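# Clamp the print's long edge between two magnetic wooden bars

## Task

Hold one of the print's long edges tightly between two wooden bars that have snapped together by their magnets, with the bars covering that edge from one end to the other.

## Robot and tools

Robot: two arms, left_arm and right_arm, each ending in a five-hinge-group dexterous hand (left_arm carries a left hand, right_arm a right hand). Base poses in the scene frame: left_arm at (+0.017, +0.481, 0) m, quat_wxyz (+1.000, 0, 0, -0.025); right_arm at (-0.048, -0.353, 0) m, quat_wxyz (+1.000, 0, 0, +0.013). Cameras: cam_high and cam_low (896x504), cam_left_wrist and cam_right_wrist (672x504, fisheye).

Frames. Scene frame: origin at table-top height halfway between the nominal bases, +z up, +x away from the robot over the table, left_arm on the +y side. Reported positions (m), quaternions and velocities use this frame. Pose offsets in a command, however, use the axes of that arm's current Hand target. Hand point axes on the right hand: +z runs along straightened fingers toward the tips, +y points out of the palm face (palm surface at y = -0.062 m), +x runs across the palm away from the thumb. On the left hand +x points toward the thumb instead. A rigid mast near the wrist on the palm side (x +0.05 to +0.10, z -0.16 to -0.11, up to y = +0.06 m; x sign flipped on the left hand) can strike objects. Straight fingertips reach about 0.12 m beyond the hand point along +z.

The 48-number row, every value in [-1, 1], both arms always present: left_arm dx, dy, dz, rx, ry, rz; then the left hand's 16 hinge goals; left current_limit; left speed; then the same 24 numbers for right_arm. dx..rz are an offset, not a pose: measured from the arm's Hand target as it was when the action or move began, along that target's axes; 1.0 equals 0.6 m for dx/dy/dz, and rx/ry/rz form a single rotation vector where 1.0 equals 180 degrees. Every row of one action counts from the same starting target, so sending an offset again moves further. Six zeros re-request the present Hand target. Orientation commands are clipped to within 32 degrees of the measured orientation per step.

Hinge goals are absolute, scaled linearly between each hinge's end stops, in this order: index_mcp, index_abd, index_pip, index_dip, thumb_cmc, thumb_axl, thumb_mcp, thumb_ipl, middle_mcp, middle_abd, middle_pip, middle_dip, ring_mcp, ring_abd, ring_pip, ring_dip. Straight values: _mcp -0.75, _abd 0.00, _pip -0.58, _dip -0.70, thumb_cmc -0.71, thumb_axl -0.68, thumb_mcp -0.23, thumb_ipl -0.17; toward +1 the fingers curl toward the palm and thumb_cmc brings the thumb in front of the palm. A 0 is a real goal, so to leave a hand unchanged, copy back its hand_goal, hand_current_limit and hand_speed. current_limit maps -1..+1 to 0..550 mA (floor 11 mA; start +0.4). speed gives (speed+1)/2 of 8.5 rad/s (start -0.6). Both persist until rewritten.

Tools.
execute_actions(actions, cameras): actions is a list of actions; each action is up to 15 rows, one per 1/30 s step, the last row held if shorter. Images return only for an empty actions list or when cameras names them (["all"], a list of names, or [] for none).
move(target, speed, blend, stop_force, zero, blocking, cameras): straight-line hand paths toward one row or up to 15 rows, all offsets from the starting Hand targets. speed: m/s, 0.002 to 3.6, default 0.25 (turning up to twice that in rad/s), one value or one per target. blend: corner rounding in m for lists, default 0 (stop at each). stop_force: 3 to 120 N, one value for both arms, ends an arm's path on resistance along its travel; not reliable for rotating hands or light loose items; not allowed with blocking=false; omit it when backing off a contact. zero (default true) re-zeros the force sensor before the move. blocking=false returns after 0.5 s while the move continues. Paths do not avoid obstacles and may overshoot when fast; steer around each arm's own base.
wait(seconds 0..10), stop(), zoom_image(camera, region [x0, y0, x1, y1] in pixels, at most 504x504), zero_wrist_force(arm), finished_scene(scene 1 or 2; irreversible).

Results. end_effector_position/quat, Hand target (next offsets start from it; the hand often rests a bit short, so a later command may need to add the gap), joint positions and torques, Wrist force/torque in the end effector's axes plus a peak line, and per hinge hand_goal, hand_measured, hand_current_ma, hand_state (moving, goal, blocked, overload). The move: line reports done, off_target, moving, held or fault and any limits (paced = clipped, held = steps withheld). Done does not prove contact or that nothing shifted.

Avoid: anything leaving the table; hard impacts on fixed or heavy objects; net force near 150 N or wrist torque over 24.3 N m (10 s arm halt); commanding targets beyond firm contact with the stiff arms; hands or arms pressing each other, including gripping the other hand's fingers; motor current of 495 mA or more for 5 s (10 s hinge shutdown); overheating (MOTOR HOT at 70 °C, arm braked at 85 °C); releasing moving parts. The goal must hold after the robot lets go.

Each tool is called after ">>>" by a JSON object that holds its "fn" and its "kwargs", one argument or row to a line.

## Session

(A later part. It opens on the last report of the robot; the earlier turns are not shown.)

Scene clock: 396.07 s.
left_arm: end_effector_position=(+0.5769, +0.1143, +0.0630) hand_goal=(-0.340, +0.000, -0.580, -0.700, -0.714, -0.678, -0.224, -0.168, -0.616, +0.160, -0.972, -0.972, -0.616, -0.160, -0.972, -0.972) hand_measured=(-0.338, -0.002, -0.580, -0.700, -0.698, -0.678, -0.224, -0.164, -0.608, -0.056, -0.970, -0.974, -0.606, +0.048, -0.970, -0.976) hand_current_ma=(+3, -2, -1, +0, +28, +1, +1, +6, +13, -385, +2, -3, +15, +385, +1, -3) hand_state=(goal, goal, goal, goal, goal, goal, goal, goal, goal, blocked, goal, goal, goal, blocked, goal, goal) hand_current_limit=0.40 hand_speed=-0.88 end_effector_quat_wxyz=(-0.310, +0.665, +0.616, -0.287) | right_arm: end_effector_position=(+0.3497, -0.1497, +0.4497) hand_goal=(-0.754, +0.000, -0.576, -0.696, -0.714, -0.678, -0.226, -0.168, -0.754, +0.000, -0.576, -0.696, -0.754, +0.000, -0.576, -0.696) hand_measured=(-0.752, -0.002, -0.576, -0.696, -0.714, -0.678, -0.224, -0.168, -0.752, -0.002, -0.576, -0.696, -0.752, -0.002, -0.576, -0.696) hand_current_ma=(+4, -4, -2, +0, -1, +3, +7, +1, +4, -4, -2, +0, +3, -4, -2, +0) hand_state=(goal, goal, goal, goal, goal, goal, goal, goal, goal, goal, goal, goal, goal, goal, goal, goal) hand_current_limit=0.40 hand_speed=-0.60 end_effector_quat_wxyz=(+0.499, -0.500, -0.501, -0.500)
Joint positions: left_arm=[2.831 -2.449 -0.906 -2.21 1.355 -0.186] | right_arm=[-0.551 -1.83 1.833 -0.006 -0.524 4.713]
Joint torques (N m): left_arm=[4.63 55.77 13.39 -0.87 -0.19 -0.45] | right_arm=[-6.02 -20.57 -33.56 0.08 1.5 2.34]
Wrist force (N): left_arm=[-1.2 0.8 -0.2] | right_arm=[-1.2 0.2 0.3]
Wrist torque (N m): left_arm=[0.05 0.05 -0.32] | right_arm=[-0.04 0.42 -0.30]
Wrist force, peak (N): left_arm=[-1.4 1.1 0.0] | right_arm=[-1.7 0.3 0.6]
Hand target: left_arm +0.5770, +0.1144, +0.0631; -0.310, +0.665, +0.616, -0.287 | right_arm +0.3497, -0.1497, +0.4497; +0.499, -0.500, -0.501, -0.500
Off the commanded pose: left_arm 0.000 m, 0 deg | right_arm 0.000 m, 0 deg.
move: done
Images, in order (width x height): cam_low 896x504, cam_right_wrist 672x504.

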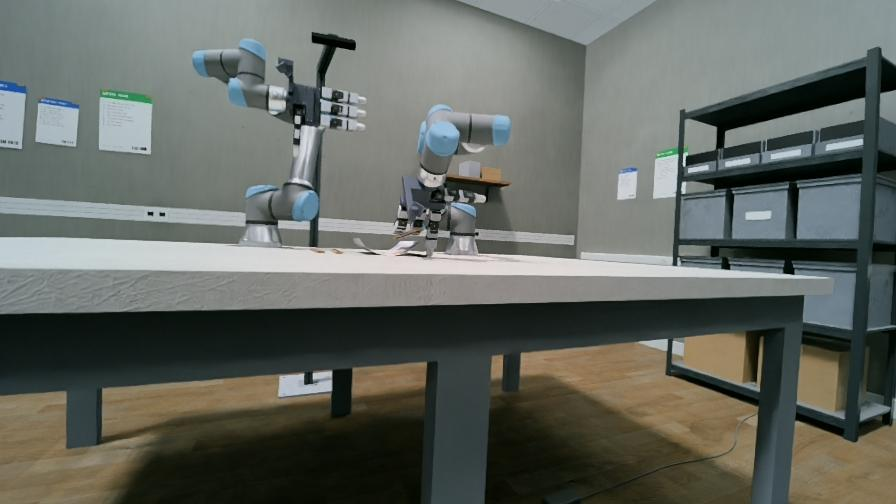

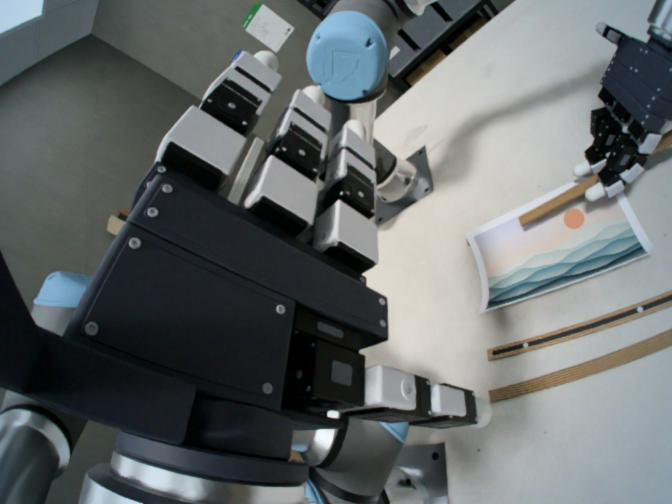

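>>> {"fn": "move", "kwargs": {
  "target": [
    [-0.00332, 0.00016, -0.0002, 0,0,0, -0.339,0,-0.58,-0.70,-0.714,-0.678,-0.2247,-0.1676,-0.6164,0.16,-0.971,-0.971,-0.6164,-0.16,-0.971,-0.971,0.4,-0.88, 0,0,0,0,0,0, -0.754,0,-0.576,-0.696,-0.714,-0.678,-0.226,-0.168,-0.754,0,-0.576,-0.696,-0.754,0,-0.576,-0.696,0.4,-0.6],
    [0.01994,-0.00098,0.00117, 0,0,0, -0.339,0,-0.58,-0.70,-0.714,-0.678,-0.2247,-0.1676,-0.6164,0.16,-0.971,-0.971,-0.6164,-0.16,-0.971,-0.971,0.4,-0.88, 0,0,0,0,0,0, -0.754,0,-0.576,-0.696,-0.714,-0.678,-0.226,-0.168,-0.754,0,-0.576,-0.696,-0.754,0,-0.576,-0.696,0.4,-0.6],
    [0.01994,-0.07757,-0.06317, 0,0,0, -0.973,0,-0.971,-0.696,-0.714,-0.678,-0.2247,-0.1676,-0.6164,0.16,-0.971,-0.971,-0.6164,-0.16,-0.971,-0.971,0.4,-0.88, 0,0,0,0,0,0, -0.754,0,-0.576,-0.696,-0.714,-0.678,-0.226,-0.168,-0.754,0,-0.576,-0.696,-0.754,0,-0.576,-0.696,0.4,-0.6],
    [0.07897,-0.16178,0.14885, 0,0.00596,0.005, -0.973,0,-0.971,-0.696,-0.714,-0.678,-0.2247,-0.1676,-0.6164,0.16,-0.971,-0.971,-0.6164,-0.16,-0.971,-0.971,0.4,-0.88, 0,0,0,0,0,0, -0.754,0,-0.576,-0.696,-0.714,-0.678,-0.226,-0.168,-0.754,0,-0.576,-0.696,-0.754,0,-0.576,-0.696,0.4,-0.6]
  ],
  "speed": [0.015, 0.03, 0.06, 0.08],
  "blend": [0, 0.005, 0, 0],
  "cameras": ["all"]
}}

>>> {"fn": "zoom_image", "kwargs": {
  "camera": "cam_high",
  "region": [470, 240, 510, 290]
}}

>>> {"fn": "zoom_image", "kwargs": {
  "camera": "cam_right_wrist",
  "region": [440, 110, 672, 310]
}}

>>> {"fn": "zoom_image", "kwargs": {
  "camera": "cam_low",
  "region": [385, 215, 455, 265]
}}

Scene clock: 405.07 s.
left_arm: end_effector_position=(+0.4502, +0.1716, +0.0801) hand_goal=(-0.974, +0.000, -0.972, -0.696, -0.714, -0.678, -0.224, -0.168, -0.616, +0.160, -0.972, -0.972, -0.616, -0.160, -0.972, -0.972) hand_measured=(-0.950, -0.002, -0.964, -0.698, -0.698, -0.678, -0.222, -0.164, -0.608, -0.056, -0.970, -0.974, -0.606, +0.048, -0.970, -0.976) hand_current_ma=(+54, -2, +10, -2, +28, +1, +1, +6, +14, -385, +2, -3, +15, +385, +1, -3) hand_state=(blocked, goal, goal, goal, goal, goal, goal, goal, goal, blocked, goal, goal, goal, blocked, goal, goal) hand_current_limit=0.40 hand_speed=-0.88 end_effector_quat_wxyz=(-0.314, +0.672, +0.608, -0.283) | right_arm: end_effector_position=(+0.3497, -0.1497, +0.4497) hand_goal=(-0.754, +0.000, -0.576, -0.696, -0.714, -0.678, -0.226, -0.168, -0.754, +0.000, -0.576, -0.696, -0.754, +0.000, -0.576, -0.696) hand_measured=(-0.752, -0.002, -0.576, -0.696, -0.714, -0.678, -0.224, -0.168, -0.752, -0.002, -0.576, -0.696, -0.752, -0.002, -0.576, -0.696) hand_current_ma=(+4, -4, -2, +0, -1, +3, +7, +1, +4, -4, -2, +0, +3, -4, -2, +0) hand_state=(goal, goal, goal, goal, goal, goal, goal, goal, goal, goal, goal, goal, goal, goal, goal, goal) hand_current_limit=0.40 hand_speed=-0.60 end_effector_quat_wxyz=(+0.499, -0.500, -0.501, -0.500)
Joint positions: left_arm=[2.84 -2.097 -1.469 -2.002 1.38 -0.164] | right_arm=[-0.551 -1.83 1.833 -0.006 -0.524 4.713]
Joint torques (N m): left_arm=[-3.62 28.23 14.56 -2.03 -0.95 -0.02] | right_arm=[-5.77 -21.99 -33.02 0.07 1.55 2.35]
Wrist force (N): left_arm=[-1.2 1.0 0.2] | right_arm=[-1.3 0.4 0.0]
Wrist torque (N m): left_arm=[-0.03 0.03 -0.42] | right_arm=[0.01 0.44 -0.31]
Wrist force, peak (N): left_arm=[-2.0 1.0 0.3] | right_arm=[-1.8 0.3 0.5]
Hand target: left_arm +0.4501, +0.1716, +0.0800; -0.314, +0.672, +0.608, -0.283 | right_arm +0.3497, -0.1497, +0.4497; +0.499, -0.500, -0.501, -0.500
Off the commanded pose: left_arm 0.000 m, 0 deg | right_arm 0.000 m, 0 deg.
move: done

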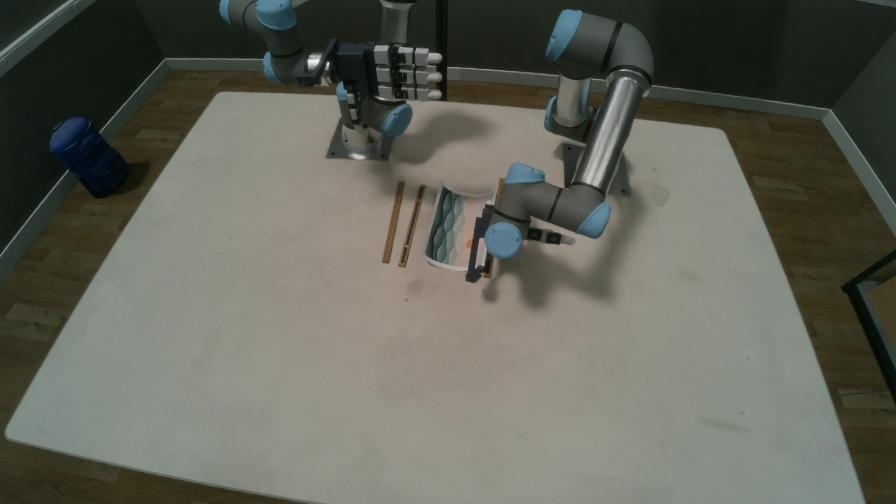

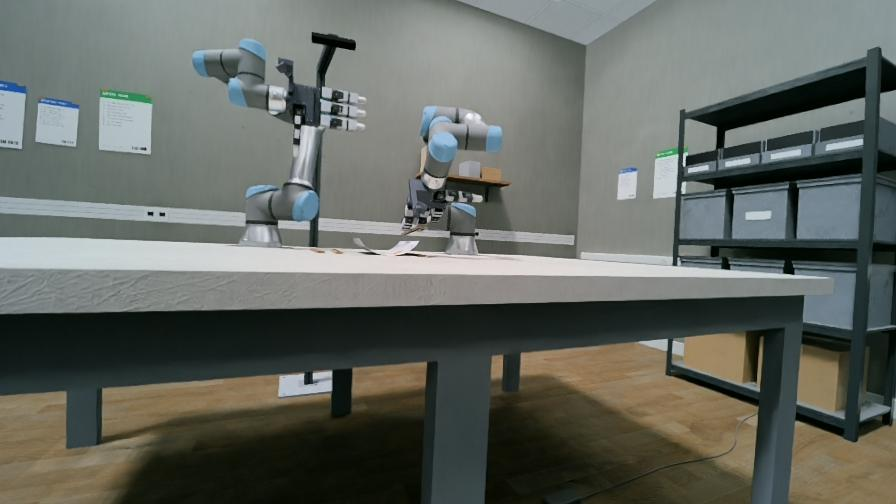

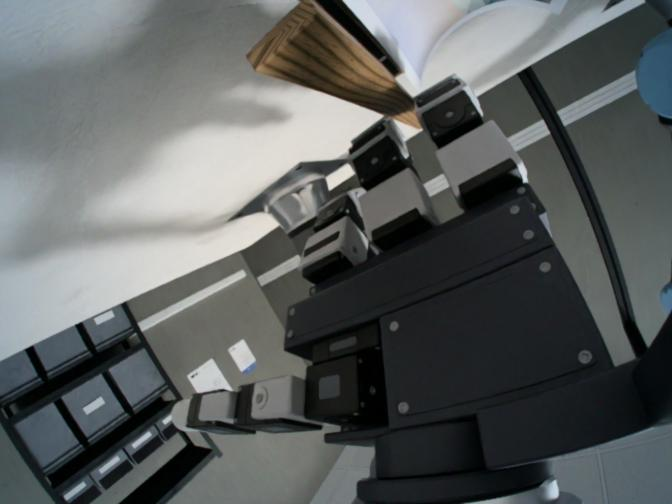

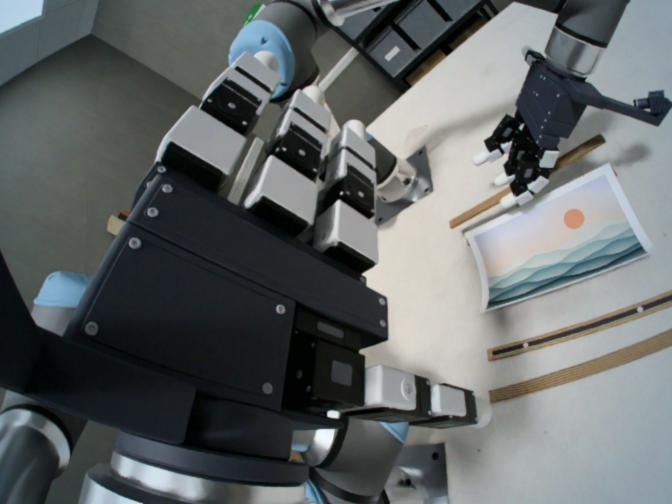

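Scaled by 10.080.

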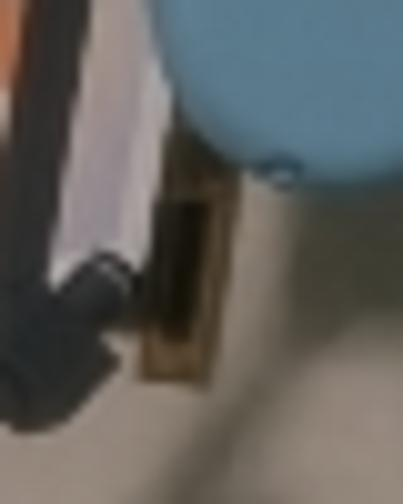

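Scaled by 2.172 from the camera's 672x504 image, which has a finer 960x720 frame.

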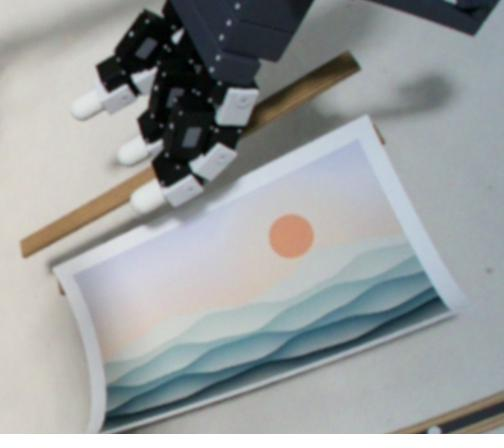

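Scaled by 7.200.

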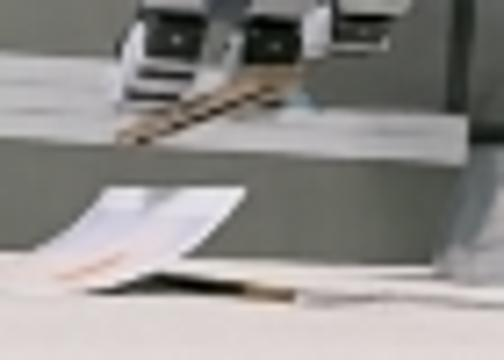

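>>> {"fn": "move", "kwargs": {
  "target": [0,0.0638,0.0535, 0,0,0, -0.973,0,-0.971,-0.696,-0.714,-0.678,-0.2247,-0.1676,-0.6164,0.16,-0.971,-0.971,-0.6164,-0.16,-0.971,-0.971,0.4,-0.88, 0,0,0,0,0,0, -0.754,0,-0.576,-0.696,-0.714,-0.678,-0.226,-0.168,-0.754,0,-0.576,-0.696,-0.754,0,-0.576,-0.696,0.4,-0.6],
  "speed": 0.03
}}

>>> {"fn": "move", "kwargs": {
  "target": [0,0.0230,0.0193, 0,0,0, -0.973,0,-0.971,-0.696,-0.714,-0.678,-0.2247,-0.1676,-0.6164,0.16,-0.971,-0.971,-0.6164,-0.16,-0.971,-0.971,0.4,-0.88, 0,0,0,0,0,0, -0.754,0,-0.576,-0.696,-0.714,-0.678,-0.226,-0.168,-0.754,0,-0.576,-0.696,-0.754,0,-0.576,-0.696,0.4,-0.6],
  "speed": 0.012,
  "stop_force": 5,
  "cameras": ["all"]
}}

>>> {"fn": "zoom_image", "kwargs": {
  "camera": "cam_right_wrist",
  "region": [445, 210, 505, 255]
}}

>>> {"fn": "zoom_image", "kwargs": {
  "camera": "cam_right_wrist",
  "region": [590, 150, 630, 180]
}}

>>> {"fn": "zoom_image", "kwargs": {
  "camera": "cam_high",
  "region": [470, 250, 510, 290]
}}

>>> {"fn": "zoom_image", "kwargs": {
  "camera": "cam_high",
  "region": [480, 180, 520, 220]
}}

>>> {"fn": "zoom_image", "kwargs": {
  "camera": "cam_right_wrist",
  "region": [440, 110, 672, 310]
}}

>>> {"fn": "zoom_image", "kwargs": {
  "camera": "cam_low",
  "region": [385, 220, 455, 270]
}}

>>> {"fn": "zoom_image", "kwargs": {
  "camera": "cam_left_wrist",
  "region": [200, 0, 440, 140]
}}

Scene clock: 409.27 s.
left_arm: end_effector_position=(+0.4502, +0.1717, +0.0298) hand_goal=(-0.974, +0.000, -0.972, -0.696, -0.714, -0.678, -0.224, -0.168, -0.616, +0.160, -0.972, -0.972, -0.616, -0.160, -0.972, -0.972) hand_measured=(-0.950, -0.002, -0.964, -0.698, -0.698, -0.678, -0.222, -0.164, -0.608, -0.056, -0.970, -0.974, -0.606, +0.048, -0.970, -0.976) hand_current_ma=(+54, -2, +10, -2, +28, +1, +1, +6, +14, -385, +2, -3, +15, +385, +1, -3) hand_state=(blocked, goal, goal, goal, goal, goal, goal, goal, goal, blocked, goal, goal, goal, blocked, goal, goal) hand_current_limit=0.40 hand_speed=-0.88 end_effector_quat_wxyz=(-0.314, +0.672, +0.608, -0.283) end_effector_velocity=(+0.000, +0.000, +0.002) end_effector_angular_velocity=(+0.001, +0.000, -0.001) | right_arm: end_effector_position=(+0.3497, -0.1497, +0.4497) hand_goal=(-0.754, +0.000, -0.576, -0.696, -0.714, -0.678, -0.226, -0.168, -0.754, +0.000, -0.576, -0.696, -0.754, +0.000, -0.576, -0.696) hand_measured=(-0.752, -0.002, -0.576, -0.696, -0.714, -0.678, -0.224, -0.168, -0.752, -0.002, -0.576, -0.696, -0.752, -0.002, -0.576, -0.696) hand_current_ma=(+4, -4, -2, +0, -1, +3, +7, +1, +4, -4, -2, +0, +3, -4, -2, +0) hand_state=(goal, goal, goal, goal, goal, goal, goal, goal, goal, goal, goal, goal, goal, goal, goal, goal) hand_current_limit=0.40 hand_speed=-0.60 end_effector_quat_wxyz=(+0.499, -0.500, -0.501, -0.500)
Joint positions: left_arm=[2.84 -2.152 -1.524 -1.893 1.38 -0.164] | right_arm=[-0.551 -1.83 1.833 -0.006 -0.524 4.713]
Joint velocities: left_arm=[0 0.002 0.003 -0.005 0.001 0] | right_arm=[within noise]
Joint torques (N m): left_arm=[13.94 52.86 24.17 -2.49 1.17 1.66] | right_arm=[-5.53 -21.47 -33.44 0.11 1.5 2.3]
Wrist force (N): left_arm=[-1.1 1.0 -0.1] | right_arm=[-1.6 0.5 0.3]
Wrist torque (N m): left_arm=[0.02 0.02 -0.43] | right_arm=[0.01 0.47 -0.32]
Wrist force, peak (N): left_arm=[-1.3 1.3 0.1] | right_arm=[-1.7 0.6 0.4]
Hand target: left_arm +0.4502, +0.1717, +0.0301; -0.314, +0.672, +0.608, -0.283 | right_arm +0.3497, -0.1497, +0.4497; +0.499, -0.500, -0.501, -0.500
Off the commanded pose: left_arm 0.000 m, 0 deg | right_arm 0.000 m, 0 deg.
move: done

Scene clock: 412.03 s.
left_arm: end_effector_position=(+0.4502, +0.1717, +0.0120) hand_goal=(-0.974, +0.000, -0.972, -0.696, -0.714, -0.678, -0.224, -0.168, -0.616, +0.160, -0.972, -0.972, -0.616, -0.160, -0.972, -0.972) hand_measured=(-0.950, -0.002, -0.964, -0.698, -0.698, -0.678, -0.222, -0.164, -0.608, -0.056, -0.970, -0.974, -0.606, +0.048, -0.970, -0.976) hand_current_ma=(+53, -2, +10, -2, +28, +1, +1, +6, +14, -385, +2, -3, +15, +385, +1, -3) hand_state=(blocked, goal, goal, goal, goal, goal, goal, goal, goal, blocked, goal, goal, goal, blocked, goal, goal) hand_current_limit=0.40 hand_speed=-0.88 end_effector_quat_wxyz=(-0.314, +0.672, +0.608, -0.283) | right_arm: end_effector_position=(+0.3497, -0.1497, +0.4497) hand_goal=(-0.754, +0.000, -0.576, -0.696, -0.714, -0.678, -0.226, -0.168, -0.754, +0.000, -0.576, -0.696, -0.754, +0.000, -0.576, -0.696) hand_measured=(-0.752, -0.002, -0.576, -0.696, -0.714, -0.678, -0.224, -0.168, -0.752, -0.002, -0.576, -0.696, -0.752, -0.002, -0.576, -0.696) hand_current_ma=(+4, -4, -2, +0, -1, +3, +7, +1, +4, -4, -2, +0, +3, -4, -2, +0) hand_state=(goal, goal, goal, goal, goal, goal, goal, goal, goal, goal, goal, goal, goal, goal, goal, goal) hand_current_limit=0.40 hand_speed=-0.60 end_effector_quat_wxyz=(+0.499, -0.500, -0.501, -0.500)
Joint positions: left_arm=[2.84 -2.174 -1.54 -1.855 1.38 -0.164] | right_arm=[-0.551 -1.83 1.833 -0.006 -0.524 4.713]
Joint torques (N m): left_arm=[14.07 53.48 25.91 -2.46 1.24 1.72] | right_arm=[-5.26 -22.04 -33.2 0.19 1.68 2.3]
Wrist force (N): left_arm=[-0.9 0.9 -0.1] | right_arm=[-1.3 0.3 0.2]
Wrist torque (N m): left_arm=[-0.01 0.00 -0.42] | right_arm=[-0.01 0.44 -0.31]
Wrist force, peak (N): left_arm=[-1.3 1.2 -0.4] | right_arm=[-1.7 0.4 0.6]
Hand target: left_arm +0.4502, +0.1717, +0.0120; -0.314, +0.672, +0.608, -0.283 | right_arm +0.3497, -0.1497, +0.4497; +0.499, -0.500, -0.501, -0.500
Off the commanded pose: left_arm 0.000 m, 0 deg | right_arm 0.000 m, 0 deg.
move: done

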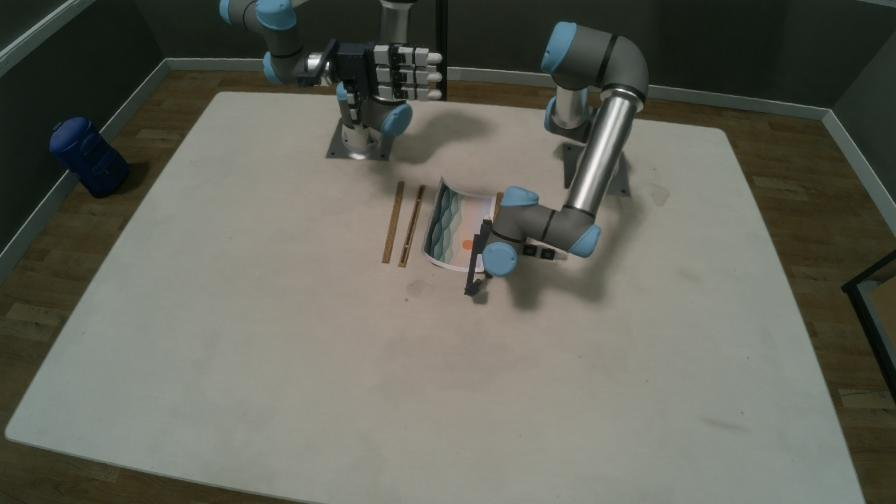

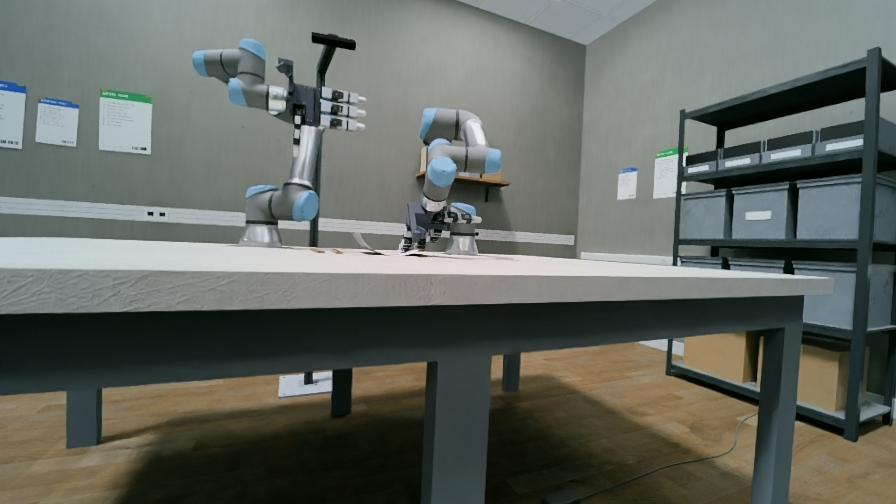

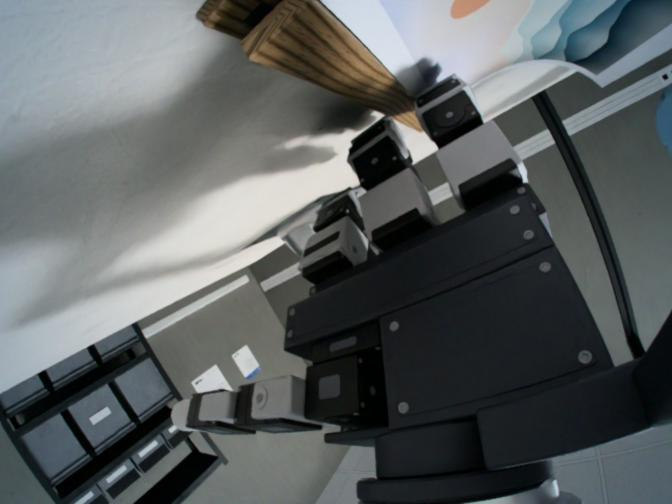

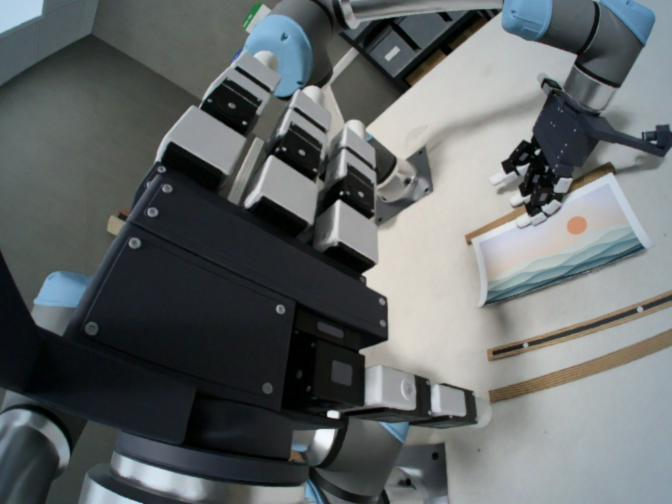

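Scaled by 8.400 from the camera's 672x504 image, which has a finer 960x720 frame.

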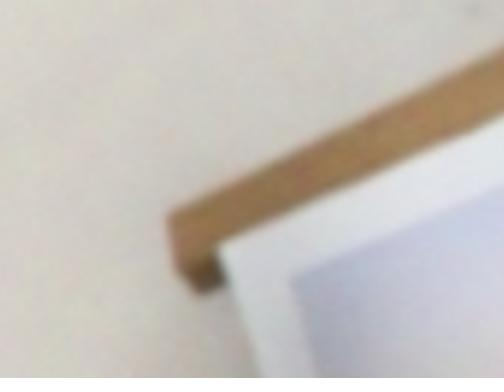

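Scaled by 12.600 from the camera's 672x504 image, which has a finer 960x720 frame.

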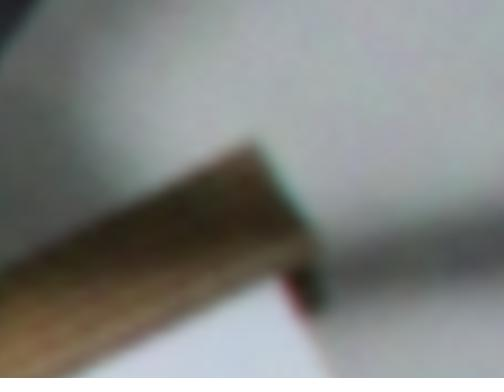

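Scaled by 12.600.

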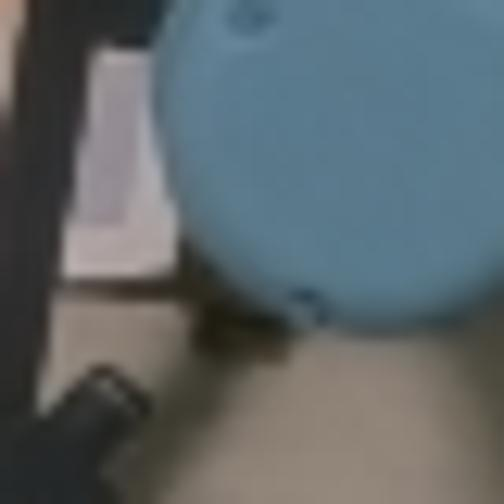

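Scaled by 12.600.

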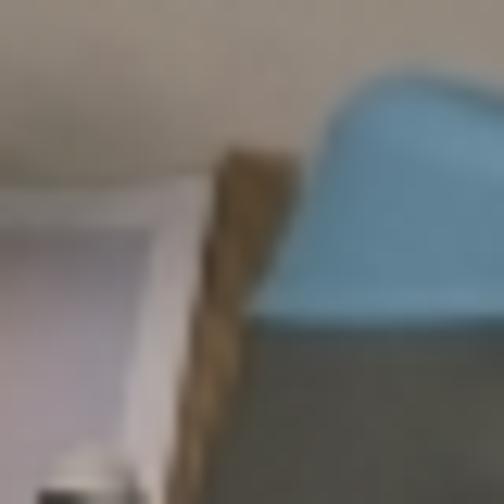

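Scaled by 2.172 from the camera's 672x504 image, which has a finer 960x720 frame.

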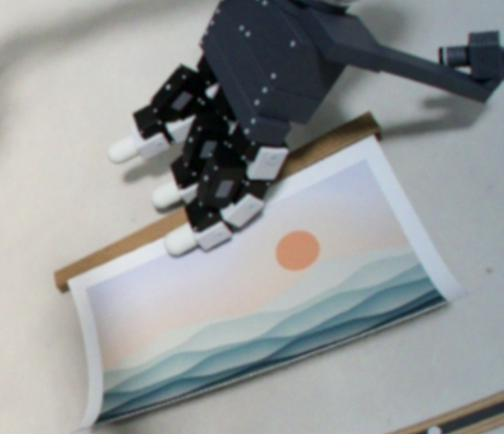

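Scaled by 7.200.

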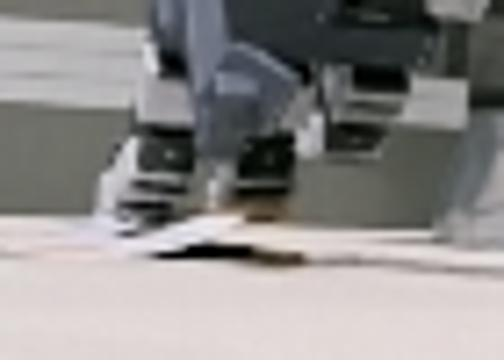

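Scaled by 2.100 from the camera's 672x504 image, which has a finer 960x720 frame.

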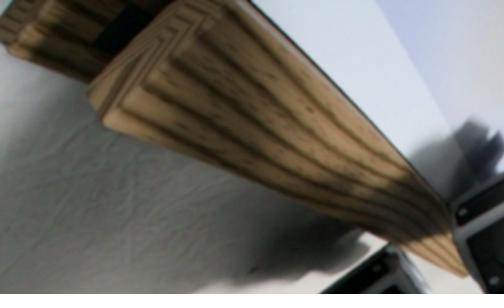

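>>> {"fn": "move", "kwargs": {
  "target": [
    [0.0001,-0.0638,-0.0536, 0,0,0, -0.973,0,-0.971,-0.696,-0.714,-0.678,-0.2247,-0.1676,-0.6164,0.16,-0.971,-0.971,-0.6164,-0.16,-0.971,-0.971,0.4,-0.88, 0,0,0,0,0,0, -0.754,0,-0.576,-0.696,-0.714,-0.678,-0.226,-0.168,-0.754,0,-0.576,-0.696,-0.754,0,-0.576,-0.696,0.4,-0.6],
    [-0.01645,-0.06278,-0.05483, 0,0,0, -0.973,0,-0.971,-0.696,-0.714,-0.678,-0.2247,-0.1676,-0.6164,0.16,-0.971,-0.971,-0.6164,-0.16,-0.971,-0.971,0.4,-0.88, 0,0,0,0,0,0, -0.754,0,-0.576,-0.696,-0.714,-0.678,-0.226,-0.168,-0.754,0,-0.576,-0.696,-0.754,0,-0.576,-0.696,0.4,-0.6]
  ],
  "speed": 0.03,
  "cameras": ["all"]
}}

>>> {"fn": "zoom_image", "kwargs": {
  "camera": "cam_right_wrist",
  "region": [440, 110, 672, 310]
}}

>>> {"fn": "zoom_image", "kwargs": {
  "camera": "cam_low",
  "region": [385, 220, 455, 270]
}}

>>> {"fn": "zoom_image", "kwargs": {
  "camera": "cam_high",
  "region": [470, 180, 520, 290]
}}

Scene clock: 417.50 s.
left_arm: end_effector_position=(+0.4501, +0.1615, +0.0620) hand_goal=(-0.974, +0.000, -0.972, -0.696, -0.714, -0.678, -0.224, -0.168, -0.616, +0.160, -0.972, -0.972, -0.616, -0.160, -0.972, -0.972) hand_measured=(-0.950, -0.002, -0.964, -0.698, -0.698, -0.678, -0.222, -0.164, -0.608, -0.056, -0.970, -0.974, -0.606, +0.048, -0.970, -0.976) hand_current_ma=(+53, -2, +10, -2, +28, +1, +1, +6, +14, -385, +2, -3, +15, +385, +1, -3) hand_state=(blocked, goal, goal, goal, goal, goal, goal, goal, goal, blocked, goal, goal, goal, blocked, goal, goal) hand_current_limit=0.40 hand_speed=-0.88 end_effector_quat_wxyz=(-0.314, +0.672, +0.608, -0.283) | right_arm: end_effector_position=(+0.3497, -0.1497, +0.4497) hand_goal=(-0.754, +0.000, -0.576, -0.696, -0.714, -0.678, -0.226, -0.168, -0.754, +0.000, -0.576, -0.696, -0.754, +0.000, -0.576, -0.696) hand_measured=(-0.752, -0.002, -0.576, -0.696, -0.714, -0.678, -0.224, -0.168, -0.752, -0.002, -0.576, -0.696, -0.752, -0.002, -0.576, -0.696) hand_current_ma=(+4, -4, -2, +0, -1, +3, +7, +1, +4, -4, -2, +0, +3, -4, -2, +0) hand_state=(goal, goal, goal, goal, goal, goal, goal, goal, goal, goal, goal, goal, goal, goal, goal, goal) hand_current_limit=0.40 hand_speed=-0.60 end_effector_quat_wxyz=(+0.499, -0.500, -0.501, -0.500)
Joint positions: left_arm=[2.826 -2.127 -1.472 -1.968 1.369 -0.174] | right_arm=[-0.551 -1.83 1.833 -0.006 -0.524 4.713]
Joint torques (N m): left_arm=[12.44 50.16 10.94 -1.02 1 1.23] | right_arm=[-5.69 -20.71 -34.04 0.12 1.77 2.24]
Wrist force (N): left_arm=[-1.2 0.8 0.1] | right_arm=[-1.1 0.1 0.2]
Wrist torque (N m): left_arm=[-0.04 0.04 -0.31] | right_arm=[-0.03 0.41 -0.29]
Wrist force, peak (N): left_arm=[-1.6 1.0 0.3] | right_arm=[-1.7 0.4 0.3]
Hand target: left_arm +0.4502, +0.1617, +0.0620; -0.314, +0.672, +0.608, -0.283 | right_arm +0.3497, -0.1497, +0.4497; +0.499, -0.500, -0.501, -0.500
Off the commanded pose: left_arm 0.000 m, 0 deg | right_arm 0.000 m, 0 deg.
move: done

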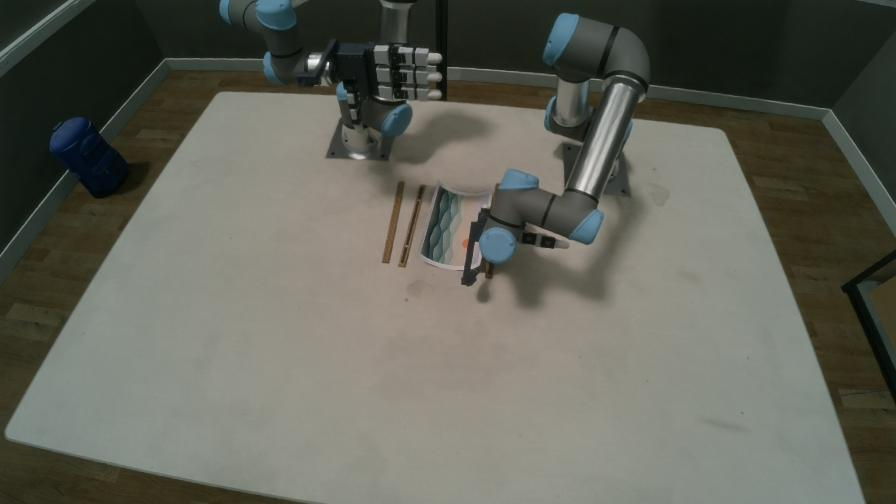

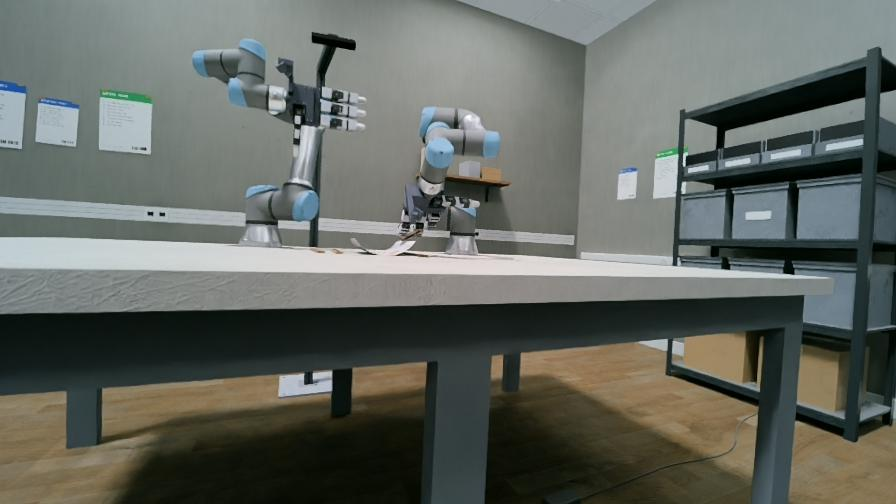

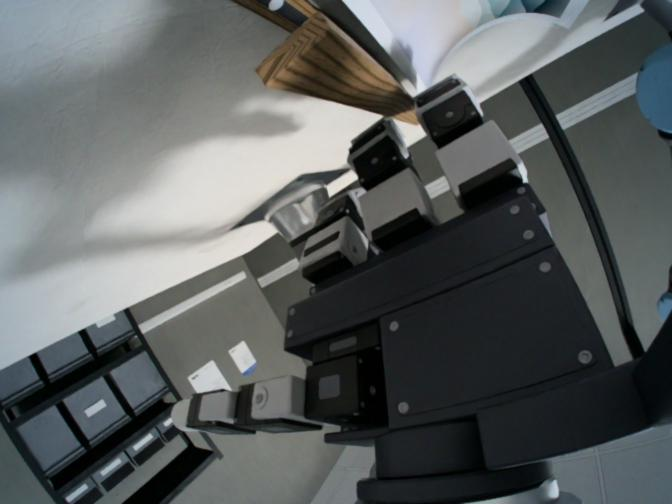

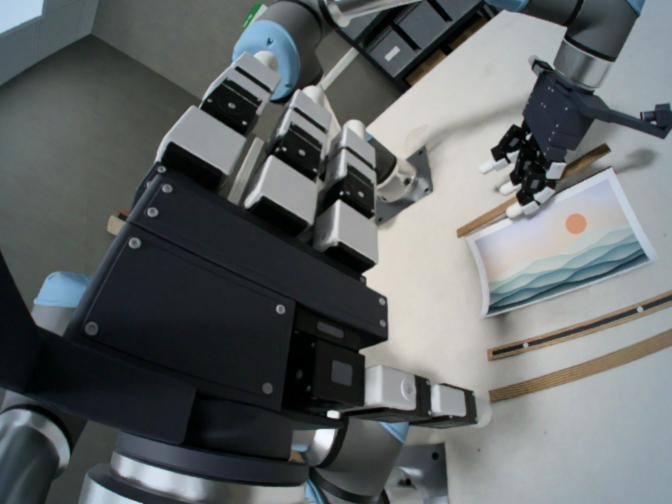

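Scaled by 2.172 from the camera's 672x504 image, which has a finer 960x720 frame.

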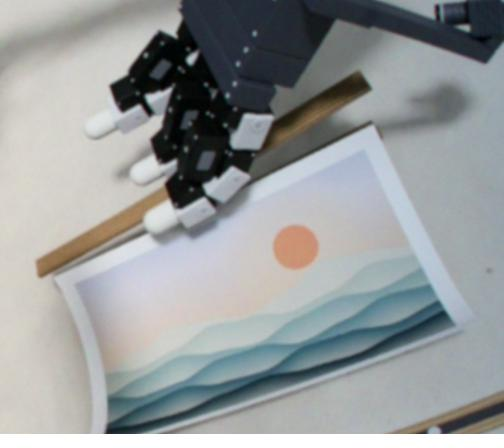

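Scaled by 7.200.

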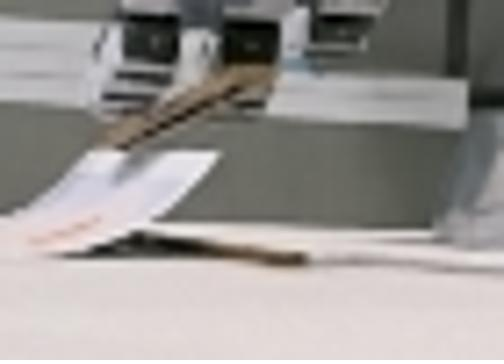

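Scaled by 4.582.

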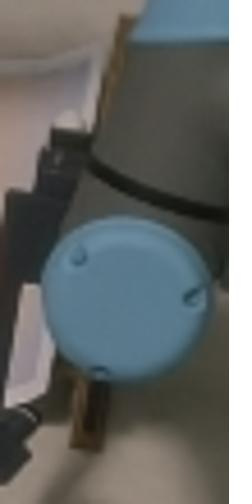

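>>> {"fn": "move", "kwargs": {
  "target": [
    [0.00015,-0.0766,-0.0643, 0,0,0, -0.973,0,-0.971,-0.696,-0.714,-0.678,-0.2247,-0.1676,-0.6164,0.16,-0.971,-0.971,-0.6164,-0.16,-0.971,-0.971,0.4,-0.88, 0,0,0,0,0,0, -0.754,0,-0.576,-0.696,-0.714,-0.678,-0.226,-0.168,-0.754,0,-0.576,-0.696,-0.754,0,-0.576,-0.696,0.4,-0.6],
    [-0.2725,0.02877,-0.1906, 0,0,0, -0.339,0,-0.58,-0.70,-0.714,-0.678,-0.2247,-0.1676,-0.6164,0.16,-0.971,-0.971,-0.6164,-0.16,-0.971,-0.971,0.4,-0.88, 0,0,0,0,0,0, -0.754,0,-0.576,-0.696,-0.714,-0.678,-0.226,-0.168,-0.754,0,-0.576,-0.696,-0.754,0,-0.576,-0.696,0.4,-0.6],
    [-0.2725,0.09772,-0.13277, 0,0,0, -0.339,0,-0.58,-0.70,-0.714,-0.678,-0.2247,-0.1676,-0.6164,0.16,-0.971,-0.971,-0.6164,-0.16,-0.971,-0.971,0.4,-0.88, 0,0,0,0,0,0, -0.754,0,-0.576,-0.696,-0.714,-0.678,-0.226,-0.168,-0.754,0,-0.576,-0.696,-0.754,0,-0.576,-0.696,0.4,-0.6]
  ],
  "speed": [0.06, 0.09, 0.03],
  "blend": [0.02, 0, 0],
  "cameras": ["all"]
}}

>>> {"fn": "zoom_image", "kwargs": {
  "camera": "cam_high",
  "region": [410, 170, 510, 290]
}}

>>> {"fn": "zoom_image", "kwargs": {
  "camera": "cam_right_wrist",
  "region": [440, 110, 672, 310]
}}

Scene clock: 429.67 s.
left_arm: end_effector_position=(+0.5319, -0.0109, +0.0680) hand_goal=(-0.340, +0.000, -0.580, -0.700, -0.714, -0.678, -0.224, -0.168, -0.616, +0.160, -0.972, -0.972, -0.616, -0.160, -0.972, -0.972) hand_measured=(-0.338, -0.002, -0.580, -0.698, -0.698, -0.678, -0.222, -0.164, -0.608, -0.056, -0.970, -0.974, -0.606, +0.048, -0.970, -0.976) hand_current_ma=(+2, -2, -1, +1, +28, +1, +1, +6, +14, -385, +2, -3, +15, +385, +1, -3) hand_state=(goal, goal, goal, goal, goal, goal, goal, goal, goal, blocked, goal, goal, goal, blocked, goal, goal) hand_current_limit=0.40 hand_speed=-0.88 end_effector_quat_wxyz=(-0.314, +0.672, +0.608, -0.283) end_effector_velocity=(-0.001, +0.001, +0.000) end_effector_angular_velocity=(+0.002, +0.004, +0.001) | right_arm: end_effector_position=(+0.3497, -0.1497, +0.4497) hand_goal=(-0.754, +0.000, -0.576, -0.696, -0.714, -0.678, -0.226, -0.168, -0.754, +0.000, -0.576, -0.696, -0.754, +0.000, -0.576, -0.696) hand_measured=(-0.752, -0.002, -0.576, -0.696, -0.714, -0.678, -0.224, -0.168, -0.752, -0.002, -0.576, -0.696, -0.752, -0.002, -0.576, -0.696) hand_current_ma=(+4, -4, -2, +0, -1, +3, +7, +1, +4, -4, -2, +0, +3, -4, -2, +0) hand_state=(goal, goal, goal, goal, goal, goal, goal, goal, goal, goal, goal, goal, goal, goal, goal, goal) hand_current_limit=0.40 hand_speed=-0.60 end_effector_quat_wxyz=(+0.499, -0.500, -0.501, -0.500)
Joint positions: left_arm=[2.66 -2.56 -0.689 -2.289 1.246 -0.288] | right_arm=[-0.551 -1.83 1.833 -0.006 -0.524 4.713]
Joint velocities: left_arm=[0.001 -0.001 0.002 -0.005 0 0] | right_arm=[within noise]
Joint torques (N m): left_arm=[13.95 58.09 29.98 -2.5 0.96 1.59] | right_arm=[-5.51 -21.77 -33.15 0.31 1.52 2.31]
Wrist force (N): left_arm=[-1.2 0.8 -0.2] | right_arm=[-1.3 0.4 0.1]
Wrist torque (N m): left_arm=[0.03 0.04 -0.37] | right_arm=[0.01 0.43 -0.30]
Wrist force, peak (N): left_arm=[-2.0 1.0 -0.6] | right_arm=[-1.6 0.3 0.8]
Hand target: left_arm +0.5319, -0.0109, +0.0682; -0.314, +0.672, +0.608, -0.283 | right_arm +0.3497, -0.1497, +0.4497; +0.499, -0.500, -0.501, -0.500
Off the commanded pose: left_arm 0.000 m, 0 deg | right_arm 0.000 m, 0 deg.
move: done

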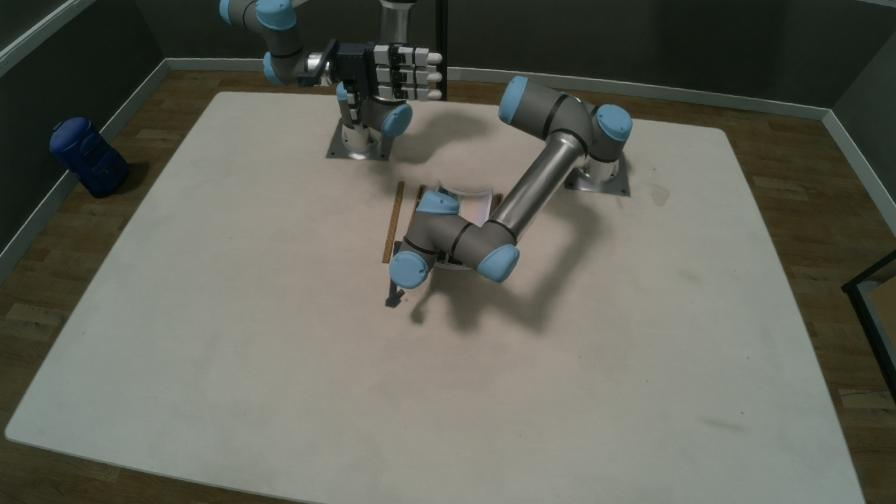

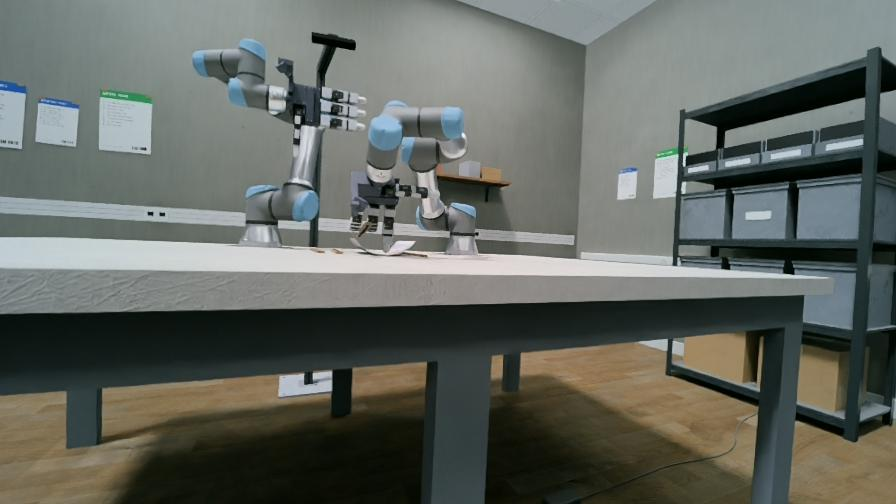

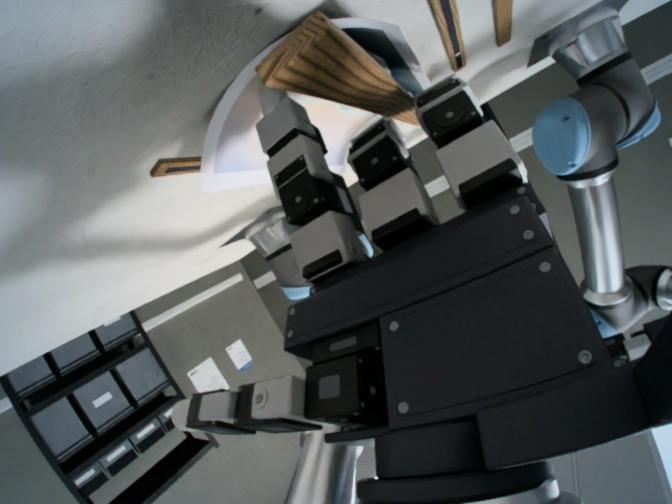

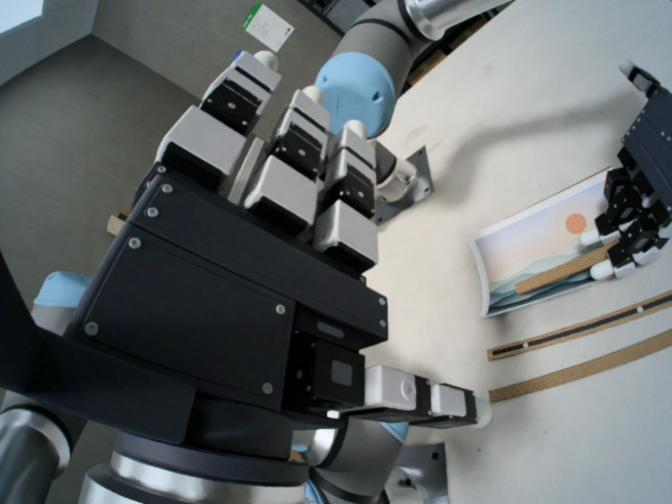

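Scaled by 4.200.

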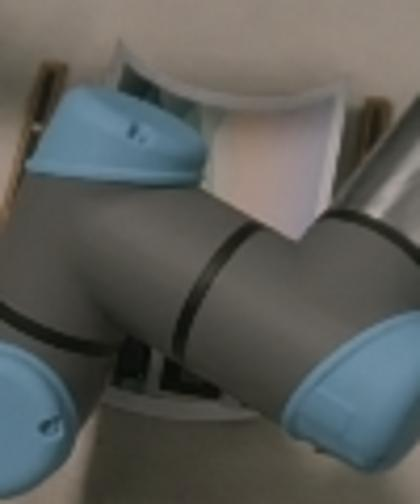

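Scaled by 2.172 from the camera's 672x504 image, which has a finer 960x720 frame.

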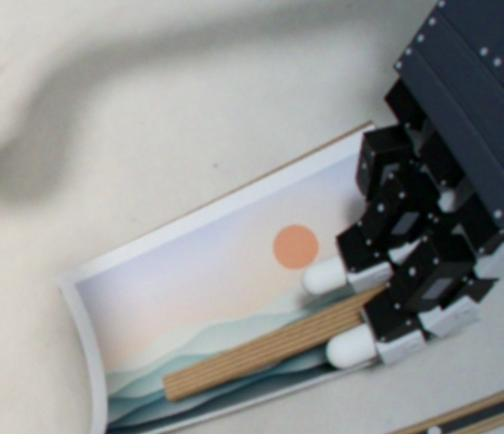

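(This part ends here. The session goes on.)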